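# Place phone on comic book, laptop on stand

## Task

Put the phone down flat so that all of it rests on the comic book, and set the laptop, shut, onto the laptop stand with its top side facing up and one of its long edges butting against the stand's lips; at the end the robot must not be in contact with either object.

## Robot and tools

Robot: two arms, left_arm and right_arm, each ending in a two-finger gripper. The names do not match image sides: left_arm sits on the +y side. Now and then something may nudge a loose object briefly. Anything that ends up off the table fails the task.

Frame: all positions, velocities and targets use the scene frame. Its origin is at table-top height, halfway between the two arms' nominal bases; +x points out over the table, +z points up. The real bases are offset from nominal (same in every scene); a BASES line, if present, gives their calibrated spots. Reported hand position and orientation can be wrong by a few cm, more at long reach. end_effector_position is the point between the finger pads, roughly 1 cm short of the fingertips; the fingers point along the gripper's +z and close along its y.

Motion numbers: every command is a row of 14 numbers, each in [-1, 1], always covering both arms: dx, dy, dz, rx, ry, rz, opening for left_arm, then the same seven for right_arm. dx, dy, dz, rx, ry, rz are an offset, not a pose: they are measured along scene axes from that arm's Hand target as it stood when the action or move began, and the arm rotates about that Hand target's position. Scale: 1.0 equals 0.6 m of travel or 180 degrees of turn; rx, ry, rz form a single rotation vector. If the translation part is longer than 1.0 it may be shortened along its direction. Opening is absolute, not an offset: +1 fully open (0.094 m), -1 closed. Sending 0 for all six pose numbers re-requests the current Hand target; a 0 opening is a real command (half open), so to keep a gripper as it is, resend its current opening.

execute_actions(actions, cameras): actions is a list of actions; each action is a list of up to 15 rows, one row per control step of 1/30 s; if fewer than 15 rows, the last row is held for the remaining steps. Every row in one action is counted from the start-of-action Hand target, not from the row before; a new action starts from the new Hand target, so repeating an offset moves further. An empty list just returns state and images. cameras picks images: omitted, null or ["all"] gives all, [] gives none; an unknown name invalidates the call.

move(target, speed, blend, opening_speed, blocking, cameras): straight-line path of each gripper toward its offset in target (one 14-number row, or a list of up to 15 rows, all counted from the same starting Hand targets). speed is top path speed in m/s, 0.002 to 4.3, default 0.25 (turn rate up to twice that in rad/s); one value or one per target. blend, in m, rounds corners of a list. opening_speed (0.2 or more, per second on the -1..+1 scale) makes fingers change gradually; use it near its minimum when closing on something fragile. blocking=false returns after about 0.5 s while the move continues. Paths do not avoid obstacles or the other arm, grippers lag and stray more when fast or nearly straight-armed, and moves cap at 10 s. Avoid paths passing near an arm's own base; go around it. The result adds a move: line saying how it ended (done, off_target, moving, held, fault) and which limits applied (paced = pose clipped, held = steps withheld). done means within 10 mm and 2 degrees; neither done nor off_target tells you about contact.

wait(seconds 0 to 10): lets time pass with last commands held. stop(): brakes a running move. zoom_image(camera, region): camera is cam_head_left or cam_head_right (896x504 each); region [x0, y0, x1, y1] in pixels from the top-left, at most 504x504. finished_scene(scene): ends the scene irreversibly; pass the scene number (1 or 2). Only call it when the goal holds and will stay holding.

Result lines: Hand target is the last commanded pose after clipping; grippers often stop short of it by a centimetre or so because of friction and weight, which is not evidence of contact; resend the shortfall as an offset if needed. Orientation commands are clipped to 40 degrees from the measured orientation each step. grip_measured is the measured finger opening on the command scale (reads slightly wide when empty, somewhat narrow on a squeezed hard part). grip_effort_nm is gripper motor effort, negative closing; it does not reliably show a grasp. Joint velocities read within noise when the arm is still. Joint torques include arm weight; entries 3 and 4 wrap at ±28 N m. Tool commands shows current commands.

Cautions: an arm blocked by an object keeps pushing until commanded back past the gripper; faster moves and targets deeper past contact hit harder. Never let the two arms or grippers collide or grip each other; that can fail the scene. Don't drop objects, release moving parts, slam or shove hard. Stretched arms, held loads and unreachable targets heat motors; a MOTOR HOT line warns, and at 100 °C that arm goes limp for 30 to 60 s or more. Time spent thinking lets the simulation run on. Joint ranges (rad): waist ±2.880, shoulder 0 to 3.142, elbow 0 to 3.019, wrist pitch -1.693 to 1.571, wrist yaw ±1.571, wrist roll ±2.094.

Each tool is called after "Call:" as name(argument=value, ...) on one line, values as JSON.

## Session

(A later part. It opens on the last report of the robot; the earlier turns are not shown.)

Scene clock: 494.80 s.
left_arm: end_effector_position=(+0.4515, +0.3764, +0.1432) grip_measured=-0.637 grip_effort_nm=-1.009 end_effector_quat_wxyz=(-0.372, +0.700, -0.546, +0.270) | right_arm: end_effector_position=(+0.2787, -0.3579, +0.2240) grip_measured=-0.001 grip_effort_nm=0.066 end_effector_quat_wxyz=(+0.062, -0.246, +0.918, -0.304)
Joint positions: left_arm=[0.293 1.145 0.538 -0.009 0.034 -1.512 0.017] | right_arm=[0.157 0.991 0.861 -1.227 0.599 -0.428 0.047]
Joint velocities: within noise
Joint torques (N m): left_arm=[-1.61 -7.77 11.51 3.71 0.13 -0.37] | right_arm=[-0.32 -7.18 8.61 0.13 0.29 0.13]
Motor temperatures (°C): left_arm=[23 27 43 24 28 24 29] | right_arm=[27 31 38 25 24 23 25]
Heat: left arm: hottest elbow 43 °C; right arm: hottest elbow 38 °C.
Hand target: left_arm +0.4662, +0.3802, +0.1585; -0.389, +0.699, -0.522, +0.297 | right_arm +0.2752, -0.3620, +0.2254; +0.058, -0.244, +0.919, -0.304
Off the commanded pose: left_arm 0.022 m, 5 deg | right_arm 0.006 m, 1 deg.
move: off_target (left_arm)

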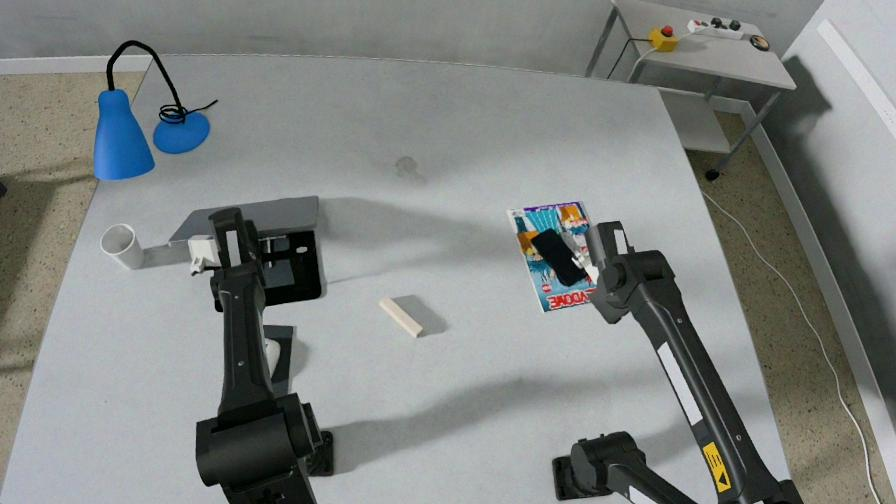

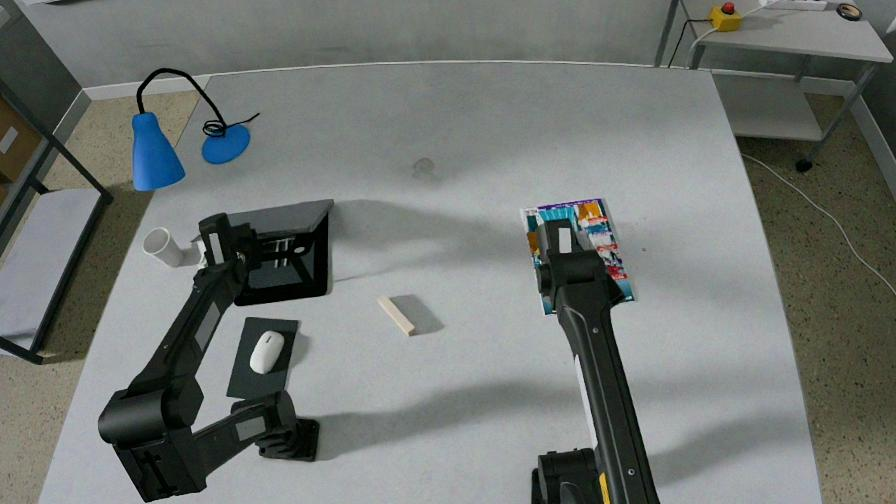

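Call:
move(target=[[-0.02,-0.004,0.1,0.008,-0.04,0.0,-0.95,0,0,0,0,0,0,0],[-0.03,-0.0,0.2,0.01,-0.05,0.017,-0.95,0,0,0,0,0,0,0]], speed=0.12)

Call:
zoom_image(camera="cam_head_right", region=[180, 160, 350, 310])

Call:
zoom_image(camera="cam_head_left", region=[150, 160, 330, 310])

Scene clock: 501.23 s.
left_arm: end_effector_position=(+0.4147, +0.3691, +0.1736) grip_measured=-0.637 grip_effort_nm=-1.004 end_effector_quat_wxyz=(-0.374, +0.714, -0.529, +0.267) | right_arm: end_effector_position=(+0.2787, -0.3579, +0.2240) grip_measured=-0.001 grip_effort_nm=0.066 end_effector_quat_wxyz=(+0.062, -0.246, +0.918, -0.304)
Joint positions: left_arm=[0.293 0.954 0.514 -0.177 0.007 -1.548 0.017] | right_arm=[0.157 0.991 0.861 -1.227 0.599 -0.428 0.047]
Joint velocities: within noise
Joint torques (N m): left_arm=[-1.67 -12.86 21.16 3.12 -0.16 -0.48] | right_arm=[-0.44 -7.24 8.59 0.13 0.28 0.13]
Motor temperatures (°C): left_arm=[23 27 42 24 28 24 29] | right_arm=[27 31 38 25 24 23 25]
Heat: left arm: hottest elbow 42 °C; right arm: hottest elbow 38 °C.
Hand target: left_arm +0.4482, +0.3802, +0.2785; -0.447, +0.681, -0.475, +0.332 | right_arm +0.2752, -0.3620, +0.2254; +0.058, -0.244, +0.919, -0.304
Off the commanded pose: left_arm 0.111 m, 13 deg | right_arm 0.006 m, 1 deg.
move: off_target (left_arm)

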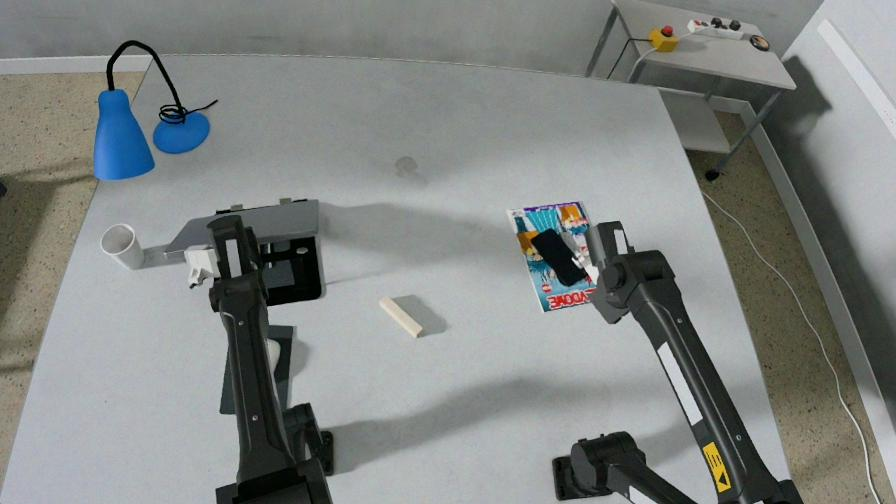

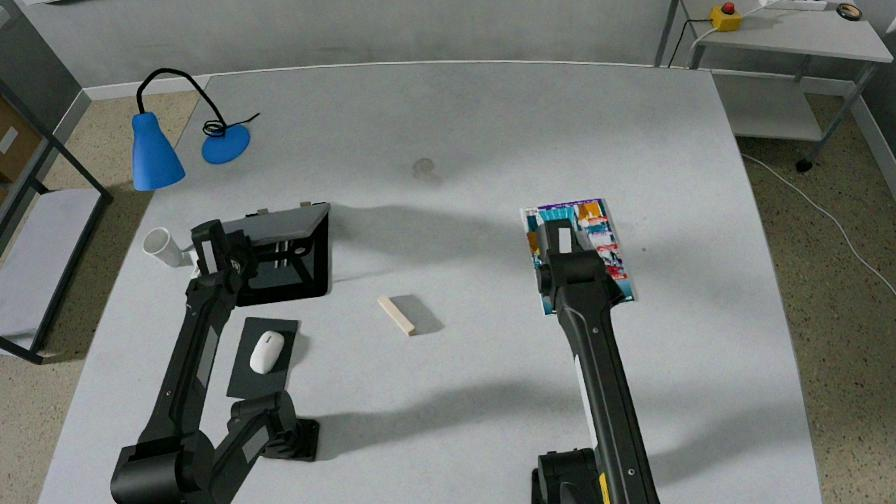

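Scaled by 2.965.

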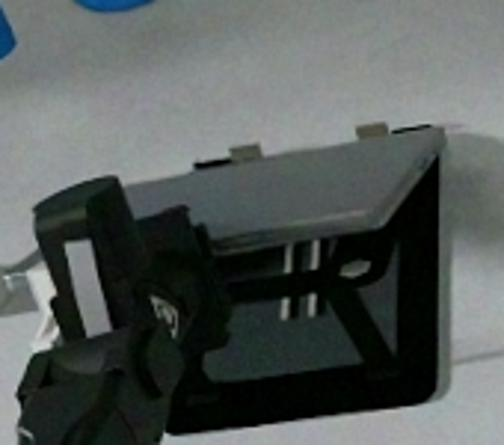

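Scaled by 2.800.

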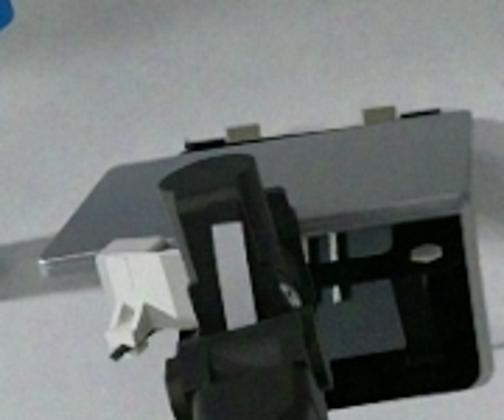

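Call:
move(target=[[-0.003,0.0,-0.1,-0.004,0.02,-0.003,-0.95,0,0,0,0,0,0,0],[-0.006,0.0,-0.19,-0.008,0.04,-0.006,-0.95,0,0,0,0,0,0,0]], speed=0.08)

Call:
zoom_image(camera="cam_head_right", region=[180, 160, 350, 310])

Call:
zoom_image(camera="cam_head_left", region=[150, 160, 330, 310])

Scene clock: 507.20 s.
left_arm: end_effector_position=(+0.4354, +0.3758, +0.1437) grip_measured=-0.637 grip_effort_nm=-1.009 end_effector_quat_wxyz=(-0.386, +0.704, -0.531, +0.272) | right_arm: end_effector_position=(+0.2787, -0.3579, +0.2240) grip_measured=-0.001 grip_effort_nm=0.071 end_effector_quat_wxyz=(+0.062, -0.246, +0.918, -0.304)
Joint positions: left_arm=[0.293 1.092 0.485 0.02 0.008 -1.532 0.017] | right_arm=[0.157 0.991 0.861 -1.227 0.599 -0.428 0.047]
Joint velocities: within noise
Joint torques (N m): left_arm=[-1.32 -7.77 11.32 3.3 0.26 -0.36] | right_arm=[-0.44 -7.24 8.59 0.16 0.28 0.13]
Motor temperatures (°C): left_arm=[23 27 42 24 28 24 29] | right_arm=[27 31 38 25 24 23 25]
Heat: left arm: hottest elbow 42 °C; right arm: hottest elbow 38 °C.
Hand target: left_arm +0.4446, +0.3802, +0.1644; -0.405, +0.702, -0.505, +0.299 | right_arm +0.2752, -0.3620, +0.2254; +0.058, -0.244, +0.919, -0.304
Off the commanded pose: left_arm 0.023 m, 5 deg | right_arm 0.006 m, 1 deg.
move: off_target (left_arm)

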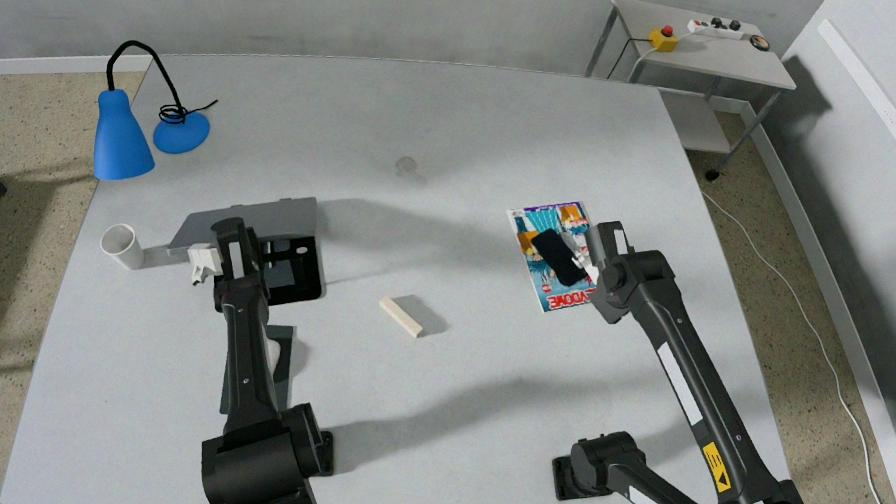

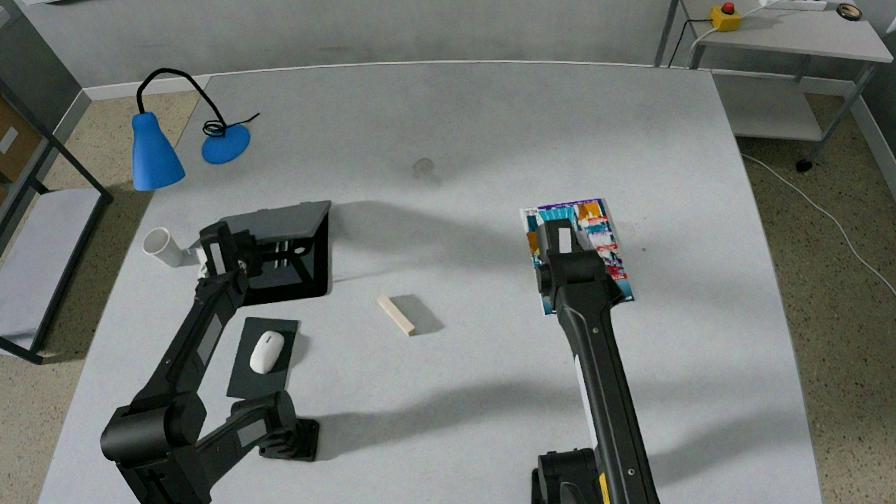

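Scaled by 2.965.

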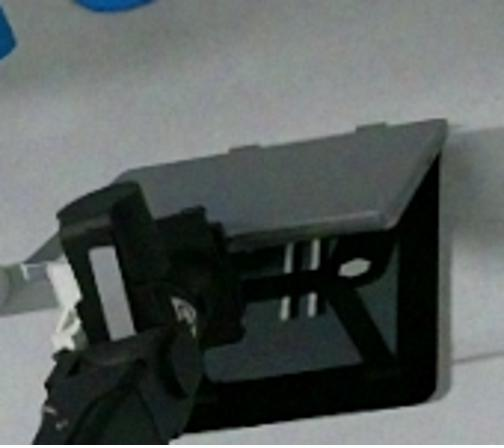

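Scaled by 2.800.

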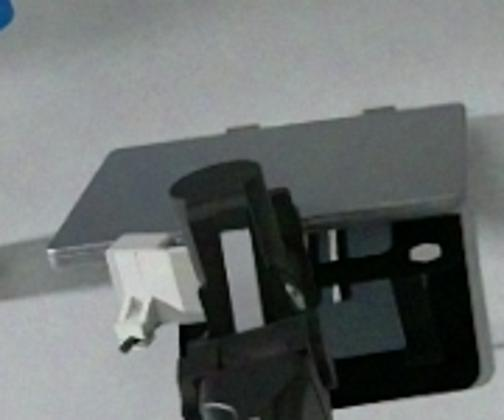

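Call:
move(target=[-0.002,0.0,-0.04,0,0,0,-0.95,0,0,0,0,0,0,0], speed=0.06)

Call:
zoom_image(camera="cam_head_right", region=[180, 160, 350, 310])

Call:
zoom_image(camera="cam_head_left", region=[150, 160, 330, 310])

Scene clock: 512.10 s.
left_arm: end_effector_position=(+0.4381, +0.3760, +0.1423) grip_measured=-0.637 grip_effort_nm=-1.009 end_effector_quat_wxyz=(-0.399, +0.696, -0.526, +0.282) | right_arm: end_effector_position=(+0.2787, -0.3579, +0.2240) grip_measured=-0.001 grip_effort_nm=0.066 end_effector_quat_wxyz=(+0.062, -0.246, +0.918, -0.304)
Joint positions: left_arm=[0.293 1.107 0.465 0.091 0.012 -1.532 0.017] | right_arm=[0.157 0.991 0.861 -1.227 0.599 -0.428 0.047]
Joint velocities: within noise
Joint torques (N m): left_arm=[-0.44 -5.3 9.26 4.15 0.1 -0.34] | right_arm=[-0.38 -7.3 8.61 0.12 0.29 0.12]
Motor temperatures (°C): left_arm=[23 27 42 24 28 24 29] | right_arm=[27 31 38 25 24 23 25]
Heat: left arm: hottest elbow 42 °C; right arm: hottest elbow 38 °C.
Hand target: left_arm +0.4435, +0.3802, +0.1406; -0.405, +0.702, -0.505, +0.299 | right_arm +0.2752, -0.3620, +0.2254; +0.058, -0.244, +0.919, -0.304
Off the commanded pose: left_arm 0.007 m, 3 deg | right_arm 0.006 m, 1 deg.
move: off_target (left_arm)

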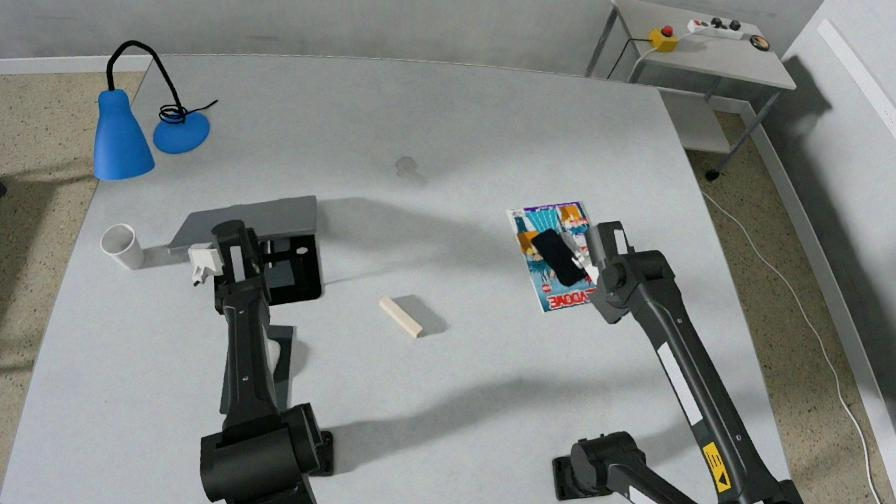

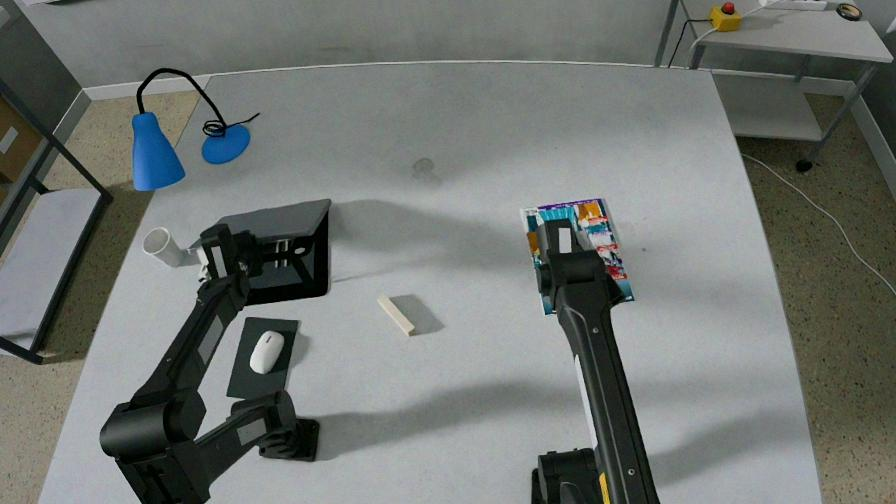

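Scaled by 2.965.

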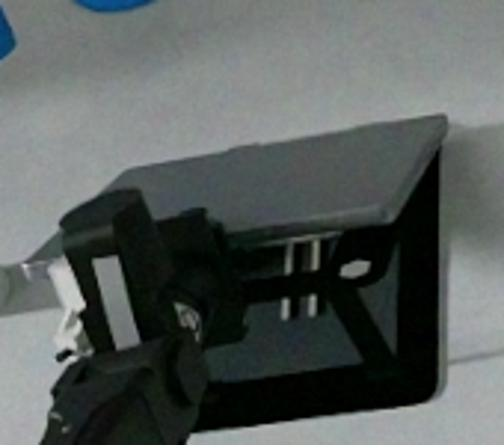

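Scaled by 2.800.

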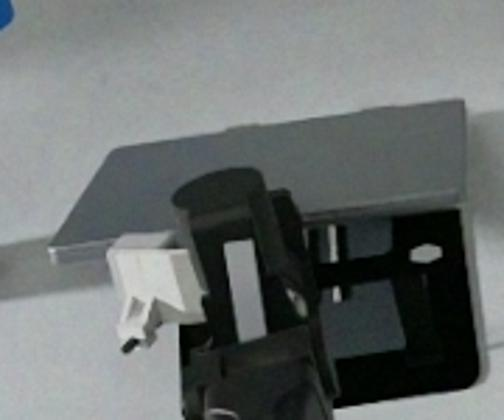

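Call:
move(target=[-0.008,0.0,0.0,-0.01,0.06,0,-0.95,0,0,0,0,0,0,0], speed=0.06)

Call:
zoom_image(camera="cam_head_right", region=[180, 160, 350, 310])

Call:
zoom_image(camera="cam_head_left", region=[150, 160, 330, 310])

Scene clock: 517.13 s.
left_arm: end_effector_position=(+0.4363, +0.3775, +0.1400) grip_measured=-0.637 grip_effort_nm=-1.004 end_effector_quat_wxyz=(-0.361, +0.716, -0.544, +0.247) | right_arm: end_effector_position=(+0.2787, -0.3579, +0.2240) grip_measured=-0.001 grip_effort_nm=0.071 end_effector_quat_wxyz=(+0.062, -0.246, +0.918, -0.304)
Joint positions: left_arm=[0.293 1.108 0.533 -0.092 0.001 -1.521 0.017] | right_arm=[0.157 0.991 0.861 -1.227 0.599 -0.428 0.047]
Joint velocities: within noise
Joint torques (N m): left_arm=[-1.55 -7 13.19 -0.29 -0.38 -0.21] | right_arm=[-0.38 -7.24 8.59 0.13 0.29 0.13]
Motor temperatures (°C): left_arm=[23 27 41 24 28 24 29] | right_arm=[27 31 38 25 24 23 25]
Heat: left arm: hottest elbow 41 °C; right arm: hottest elbow 38 °C.
Hand target: left_arm +0.4387, +0.3802, +0.1405; -0.344, +0.733, -0.536, +0.239 | right_arm +0.2752, -0.3620, +0.2254; +0.058, -0.244, +0.919, -0.304
Off the commanded pose: left_arm 0.004 m, 3 deg | right_arm 0.006 m, 1 deg.
move: off_target (left_arm)

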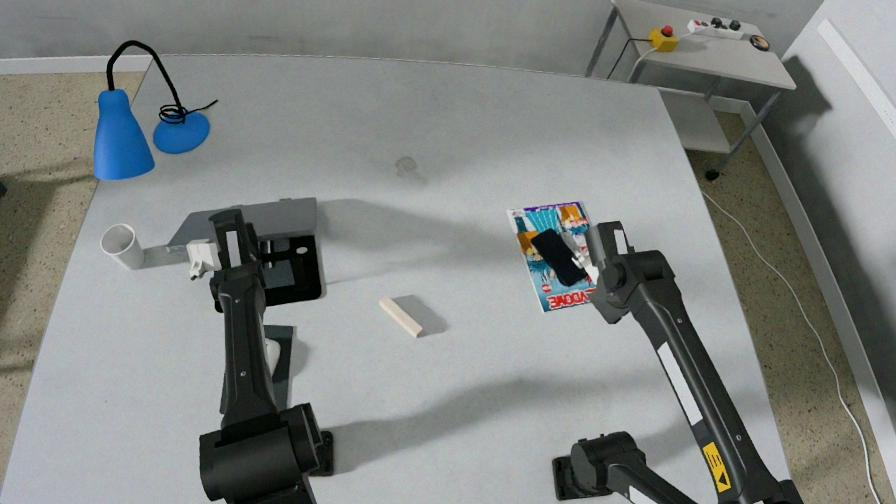

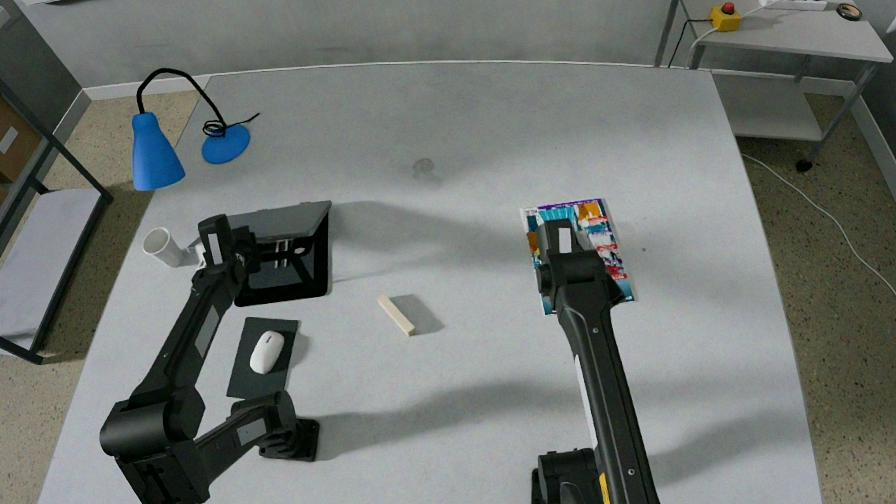

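Scaled by 2.965.

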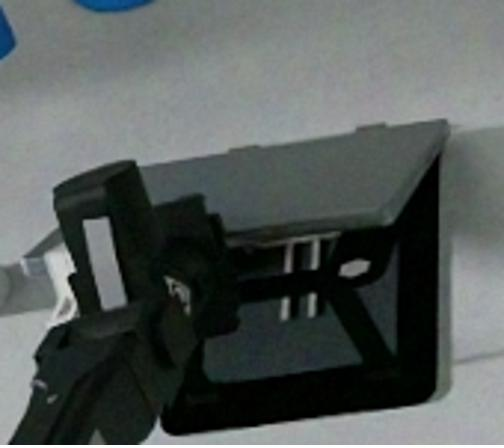

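Scaled by 2.800.

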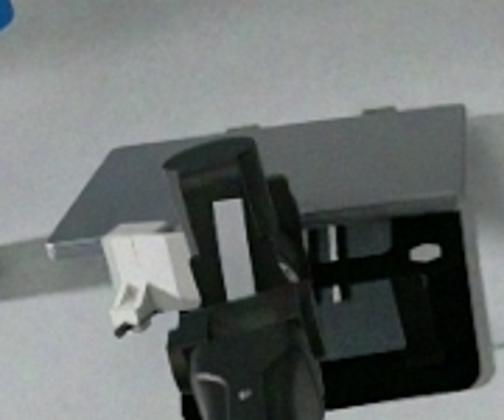

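Call:
move(target=[0,0.0,0.0,0,0,0,-0.35,0,0,0,0,0,0,0], opening_speed=0.2)

Call:
zoom_image(camera="cam_head_right", region=[180, 160, 350, 310])

Call:
zoom_image(camera="cam_head_left", region=[150, 160, 330, 310])

Scene clock: 526.13 s.
left_arm: end_effector_position=(+0.4348, +0.3777, +0.1383) grip_measured=-0.354 grip_effort_nm=0.178 end_effector_quat_wxyz=(-0.351, +0.725, -0.541, +0.242) | right_arm: end_effector_position=(+0.2787, -0.3579, +0.2240) grip_measured=-0.001 grip_effort_nm=0.071 end_effector_quat_wxyz=(+0.062, -0.246, +0.918, -0.304)
Joint positions: left_arm=[0.293 1.109 0.543 -0.124 -0.003 -1.535 0.03] | right_arm=[0.157 0.991 0.861 -1.227 0.599 -0.428 0.047]
Joint velocities: within noise
Joint torques (N m): left_arm=[-1.67 -6.95 12.46 0.64 -0.2 -0.1] | right_arm=[-0.38 -7.24 8.61 0.13 0.29 0.13]
Motor temperatures (°C): left_arm=[23 27 42 24 28 24 29] | right_arm=[27 31 38 25 24 23 25]
Heat: left arm: hottest elbow 42 °C; right arm: hottest elbow 38 °C.
Hand target: left_arm +0.4386, +0.3802, +0.1405; -0.344, +0.733, -0.536, +0.239 | right_arm +0.2752, -0.3620, +0.2254; +0.058, -0.244, +0.919, -0.304
Off the commanded pose: left_arm 0.005 m, 1 deg | right_arm 0.006 m, 1 deg.
move: done

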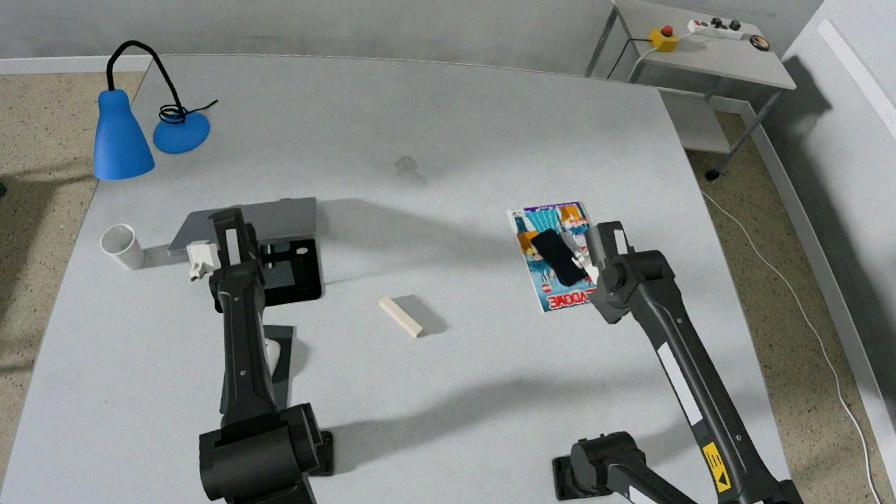

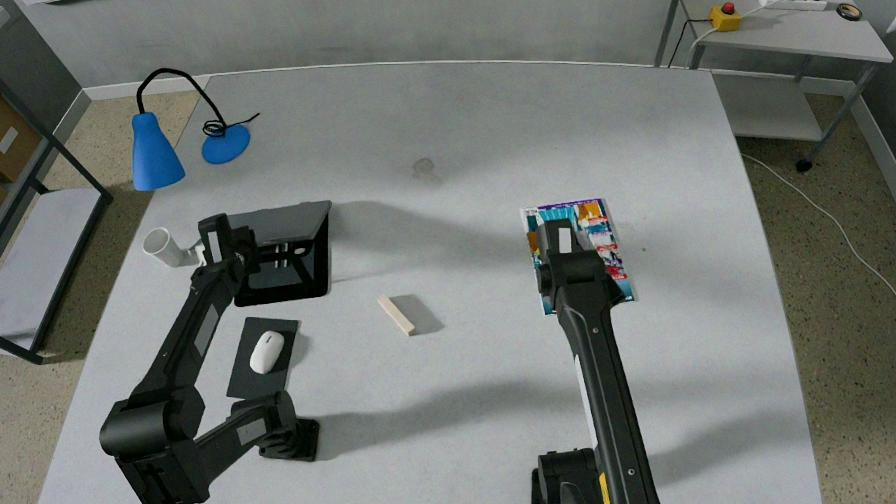

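Scaled by 2.965.

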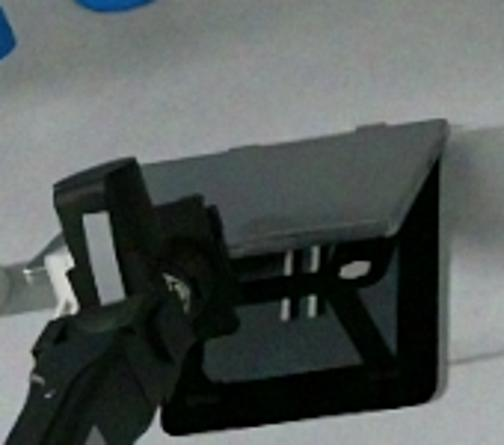

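Scaled by 2.800.

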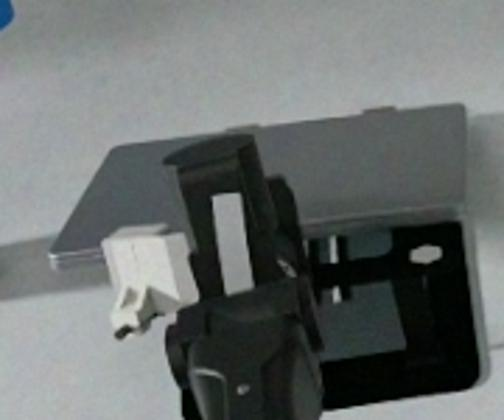

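Call:
move(target=[0,0.0,0.0,0,0,0,0.1,0,0,0,0,0,0,0], opening_speed=0.25)

Call:
zoom_image(camera="cam_head_right", region=[180, 160, 350, 310])

Call:
zoom_image(camera="cam_head_left", region=[150, 160, 330, 310])

Scene clock: 531.77 s.
left_arm: end_effector_position=(+0.4406, +0.3796, +0.1471) grip_measured=+0.096 grip_effort_nm=0.198 end_effector_quat_wxyz=(-0.357, +0.723, -0.538, +0.247) | right_arm: end_effector_position=(+0.2787, -0.3579, +0.2240) grip_measured=-0.001 grip_effort_nm=0.071 end_effector_quat_wxyz=(+0.062, -0.246, +0.918, -0.304)
Joint positions: left_arm=[0.293 1.109 0.56 -0.124 -0.003 -1.539 0.051] | right_arm=[0.157 0.991 0.861 -1.227 0.599 -0.428 0.047]
Joint velocities: within noise
Joint torques (N m): left_arm=[-1.44 -7.36 11.04 0.69 -0.23 -0.05] | right_arm=[-0.38 -7.18 8.58 0.12 0.29 0.13]
Motor temperatures (°C): left_arm=[23 27 41 24 28 24 29] | right_arm=[27 31 38 25 24 23 25]
Heat: left arm: hottest elbow 41 °C; right arm: hottest elbow 38 °C.
Hand target: left_arm +0.4387, +0.3802, +0.1405; -0.344, +0.733, -0.536, +0.239 | right_arm +0.2752, -0.3620, +0.2254; +0.058, -0.244, +0.919, -0.304
Off the commanded pose: left_arm 0.007 m, 2 deg | right_arm 0.006 m, 1 deg.
move: done

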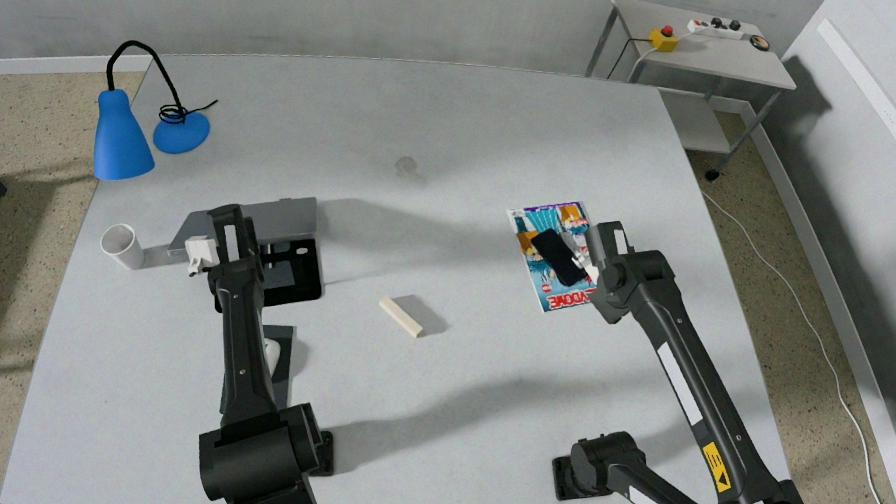

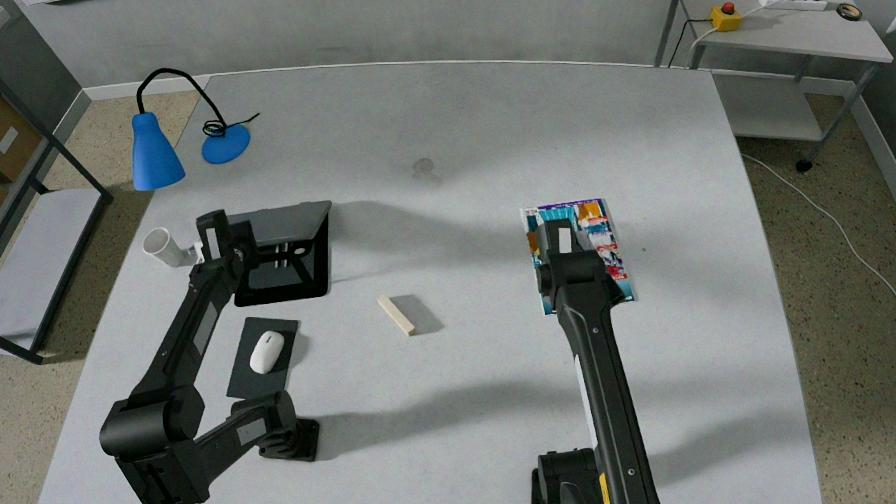

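Scaled by 2.965.

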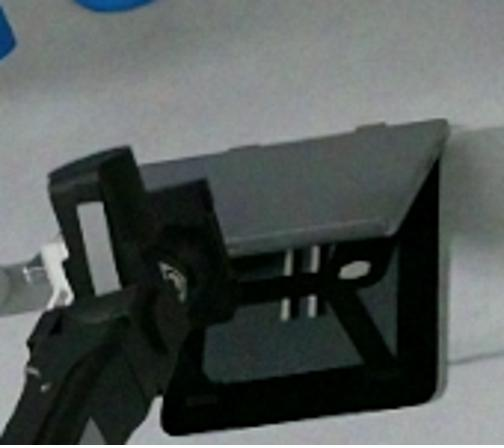

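Scaled by 2.800.

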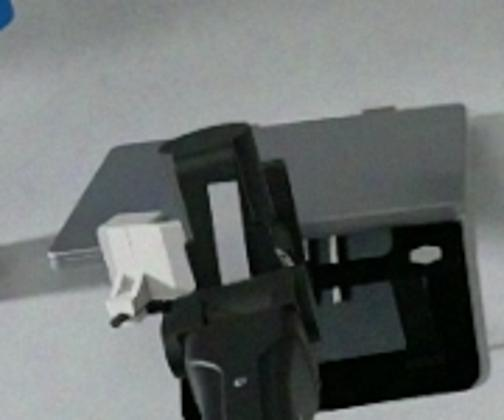

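Call:
move(target=[-0.105,-0.035,0.082,0,0.0,0,0.1,0,0,0,0,0,0,0], speed=0.12)

Call:
zoom_image(camera="cam_head_right", region=[180, 160, 350, 310])

Call:
zoom_image(camera="cam_head_left", region=[150, 160, 330, 310])

Scene clock: 539.40 s.
left_arm: end_effector_position=(+0.3804, +0.3598, +0.1935) grip_measured=+0.098 grip_effort_nm=0.129 end_effector_quat_wxyz=(-0.348, +0.729, -0.539, +0.241) | right_arm: end_effector_position=(+0.2787, -0.3579, +0.2240) grip_measured=-0.001 grip_effort_nm=0.066 end_effector_quat_wxyz=(+0.062, -0.246, +0.918, -0.304)
Joint positions: left_arm=[0.293 0.816 0.547 -0.427 -0.005 -1.544 0.052] | right_arm=[0.157 0.991 0.861 -1.227 0.599 -0.428 0.047]
Joint velocities: within noise
Joint torques (N m): left_arm=[-1.9 -5.54 10.51 1.18 -0.16 0] | right_arm=[-0.44 -7.12 8.59 0.13 0.29 0.13]
Motor temperatures (°C): left_arm=[23 27 41 24 28 24 29] | right_arm=[27 31 38 25 24 23 25]
Heat: left arm: hottest elbow 41 °C; right arm: hottest elbow 38 °C.
Hand target: left_arm +0.3756, +0.3592, +0.1897; -0.344, +0.733, -0.536, +0.239 | right_arm +0.2752, -0.3620, +0.2254; +0.058, -0.244, +0.919, -0.304
Off the commanded pose: left_arm 0.006 m, 1 deg | right_arm 0.006 m, 1 deg.
move: done

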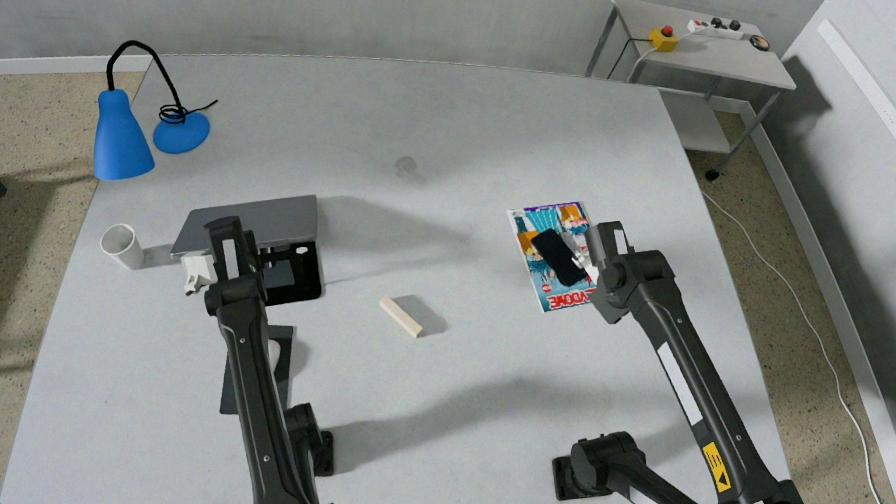

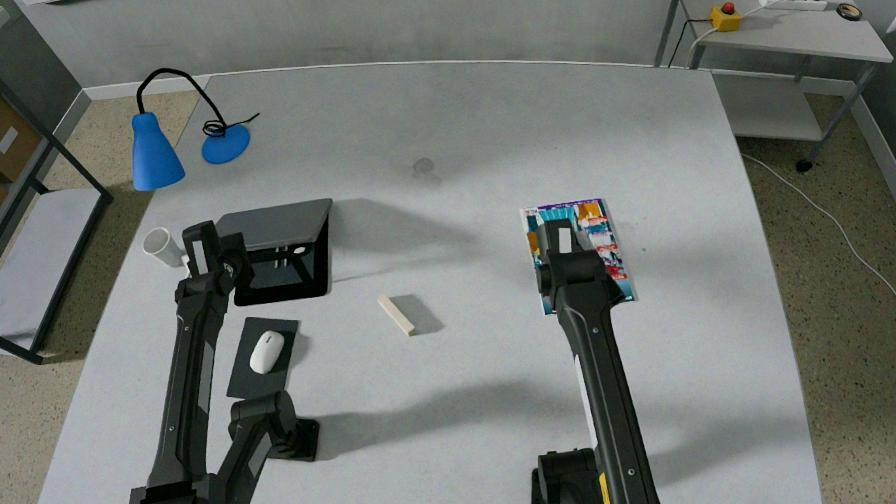

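Scaled by 2.965.

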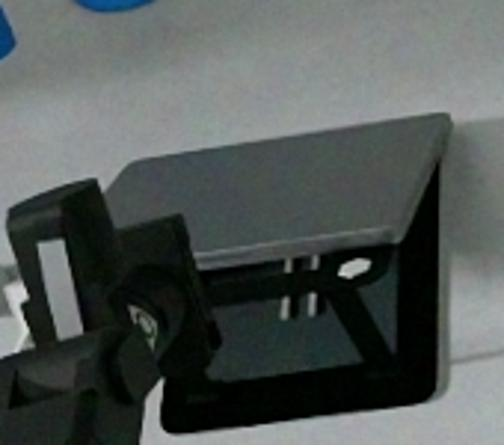

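Scaled by 2.800.

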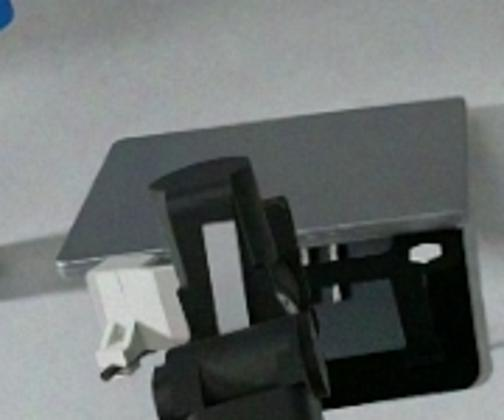

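Call:
move(target=[[-0.1,-0.03,0.1,0,0.0,0,0.1,0,0,0,0,0,0,0],[-0.1,-0.25,0.3,0,0.0,0,0.1,0,0,0,0,0,0,0]], speed=0.25, blend=0.03)

Call:
zoom_image(camera="cam_head_right", region=[200, 180, 350, 310])

Call:
zoom_image(camera="cam_head_left", region=[160, 180, 330, 310])

Call:
zoom_image(camera="cam_head_left", region=[220, 180, 320, 220])

Scene clock: 547.73 s.
left_arm: end_effector_position=(+0.3104, +0.2157, +0.3337) grip_measured=+0.098 grip_effort_nm=0.129 end_effector_quat_wxyz=(-0.340, +0.736, -0.546, +0.210) | right_arm: end_effector_position=(+0.2787, -0.3579, +0.2240) grip_measured=-0.001 grip_effort_nm=0.066 end_effector_quat_wxyz=(+0.062, -0.246, +0.918, -0.304)
Joint positions: left_arm=[-0.451 0.659 0.907 -1.177 -0.553 -2.098 0.052] | right_arm=[0.157 0.991 0.861 -1.227 0.599 -0.428 0.047]
Joint velocities: within noise
Joint torques (N m): left_arm=[-1.96 -1.38 18.02 0.84 -0.42 0.01] | right_arm=[-0.32 -7.18 8.59 0.14 0.28 0.13]
Motor temperatures (°C): left_arm=[23 27 40 24 28 24 28] | right_arm=[27 31 38 25 24 23 25]
Heat: left arm: hottest elbow 40 °C; right arm: hottest elbow 38 °C.
Hand target: left_arm +0.3156, +0.2091, +0.3697; -0.344, +0.733, -0.536, +0.239 | right_arm +0.2752, -0.3620, +0.2254; +0.058, -0.244, +0.919, -0.304
Off the commanded pose: left_arm 0.037 m, 4 deg | right_arm 0.006 m, 1 deg.
move: off_target (left_arm)

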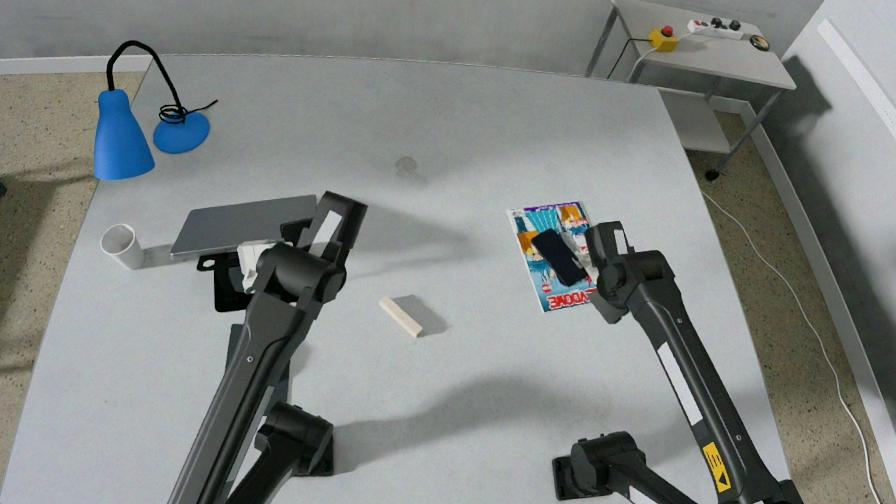

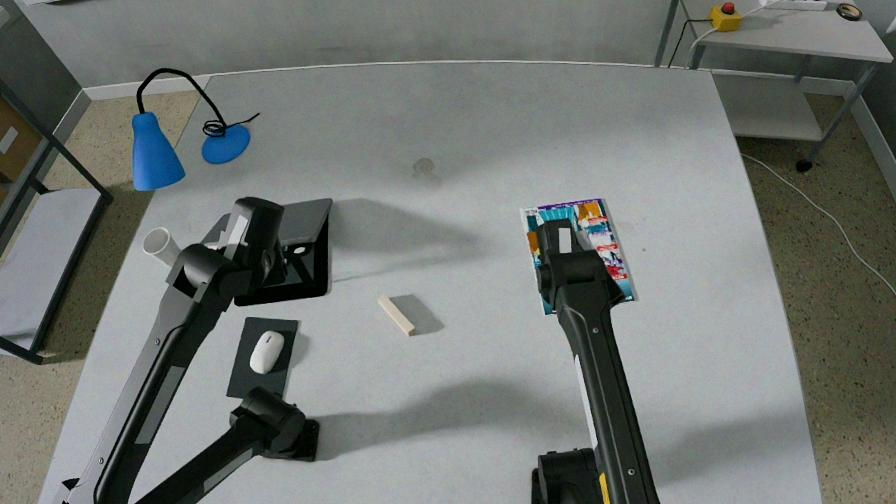

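Scaled by 3.360.

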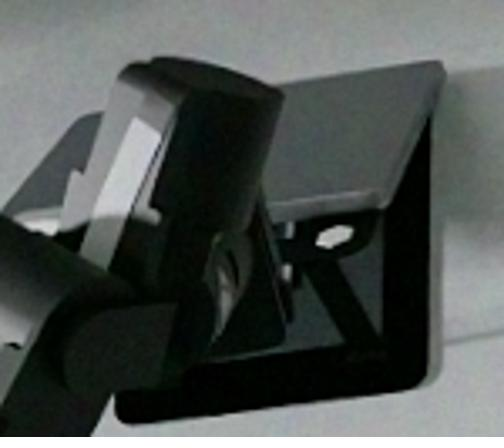

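Scaled by 2.965.

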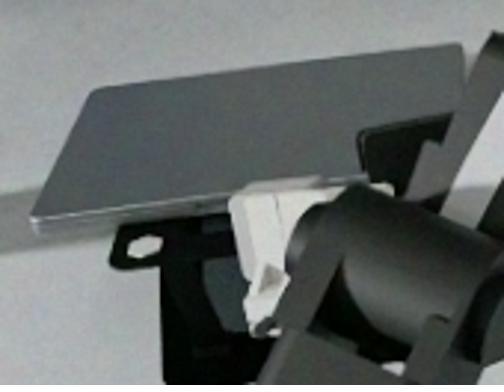

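Scaled by 5.040.

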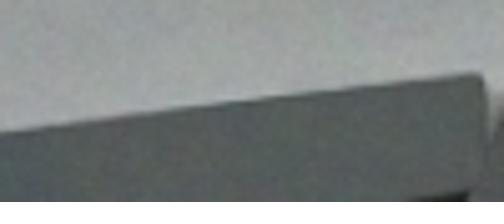

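Call:
move(target=[-0.15,0.1,0.15,0,0.0,0,0.1,0,0,0,0,0,0,0], speed=0.3, cameras=["cam_head_left","cam_head_right"])

Call:
zoom_image(camera="cam_head_right", region=[190, 190, 350, 310])

Call:
zoom_image(camera="cam_head_left", region=[160, 190, 330, 310])

Call:
zoom_image(camera="cam_head_right", region=[290, 190, 350, 230])

Scene clock: 558.40 s.
left_arm: end_effector_position=(+0.2272, +0.2661, +0.4345) grip_measured=+0.098 grip_effort_nm=0.129 end_effector_quat_wxyz=(-0.336, +0.734, -0.545, +0.225) | right_arm: end_effector_position=(+0.2787, -0.3579, +0.2240) grip_measured=-0.001 grip_effort_nm=0.071 end_effector_quat_wxyz=(+0.062, -0.246, +0.918, -0.304)
Joint positions: left_arm=[-0.27 0.509 1.156 -1.475 -0.419 -1.94 0.052] | right_arm=[0.157 0.991 0.861 -1.227 0.599 -0.428 0.047]
Joint velocities: within noise
Joint torques (N m): left_arm=[0.09 2.37 15.05 1.22 -0.12 0.11] | right_arm=[-0.32 -7.12 8.59 0.13 0.27 0.13]
Motor temperatures (°C): left_arm=[23 27 41 24 28 24 28] | right_arm=[27 31 38 25 24 23 25]
Heat: left arm: hottest elbow 41 °C; right arm: hottest elbow 38 °C.
Hand target: left_arm +0.2256, +0.2692, +0.4597; -0.344, +0.733, -0.536, +0.239 | right_arm +0.2752, -0.3620, +0.2254; +0.058, -0.244, +0.919, -0.304
Off the commanded pose: left_arm 0.025 m, 2 deg | right_arm 0.006 m, 1 deg.
move: off_target (left_arm)

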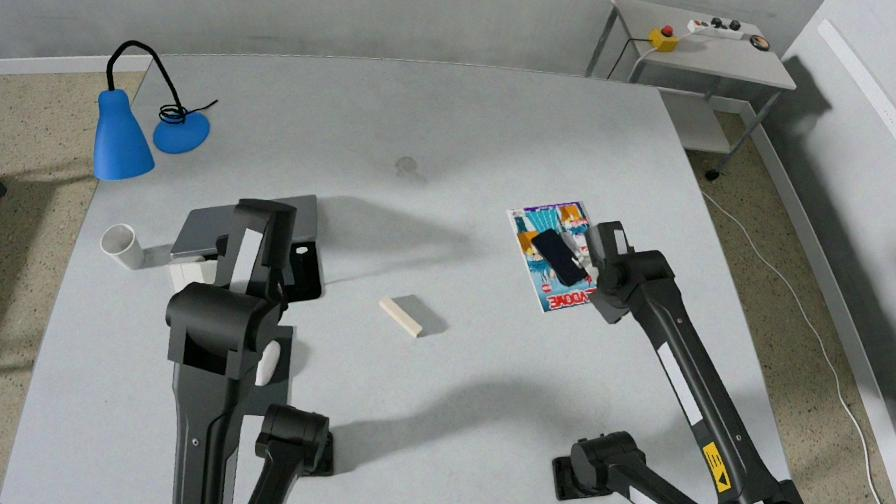

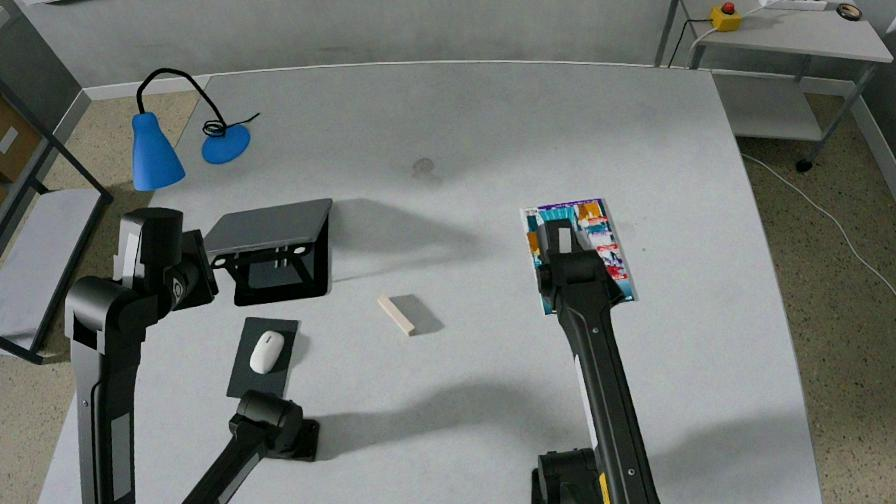

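Scaled by 3.150.

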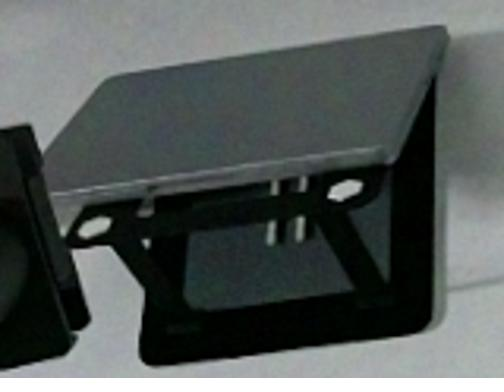

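Scaled by 2.965.

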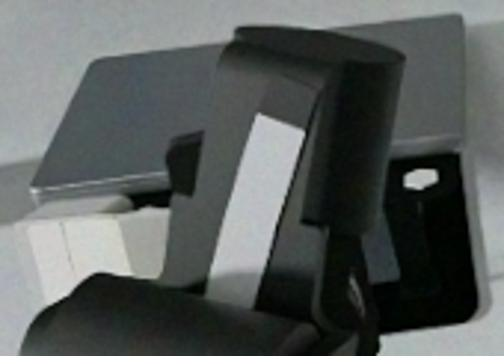

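Scaled by 8.400.

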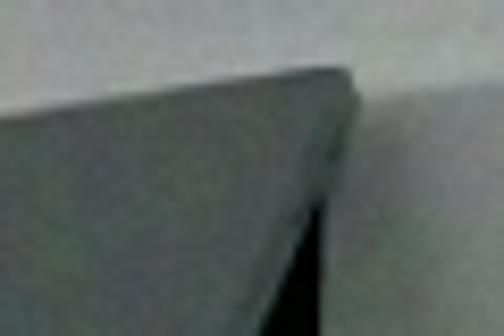

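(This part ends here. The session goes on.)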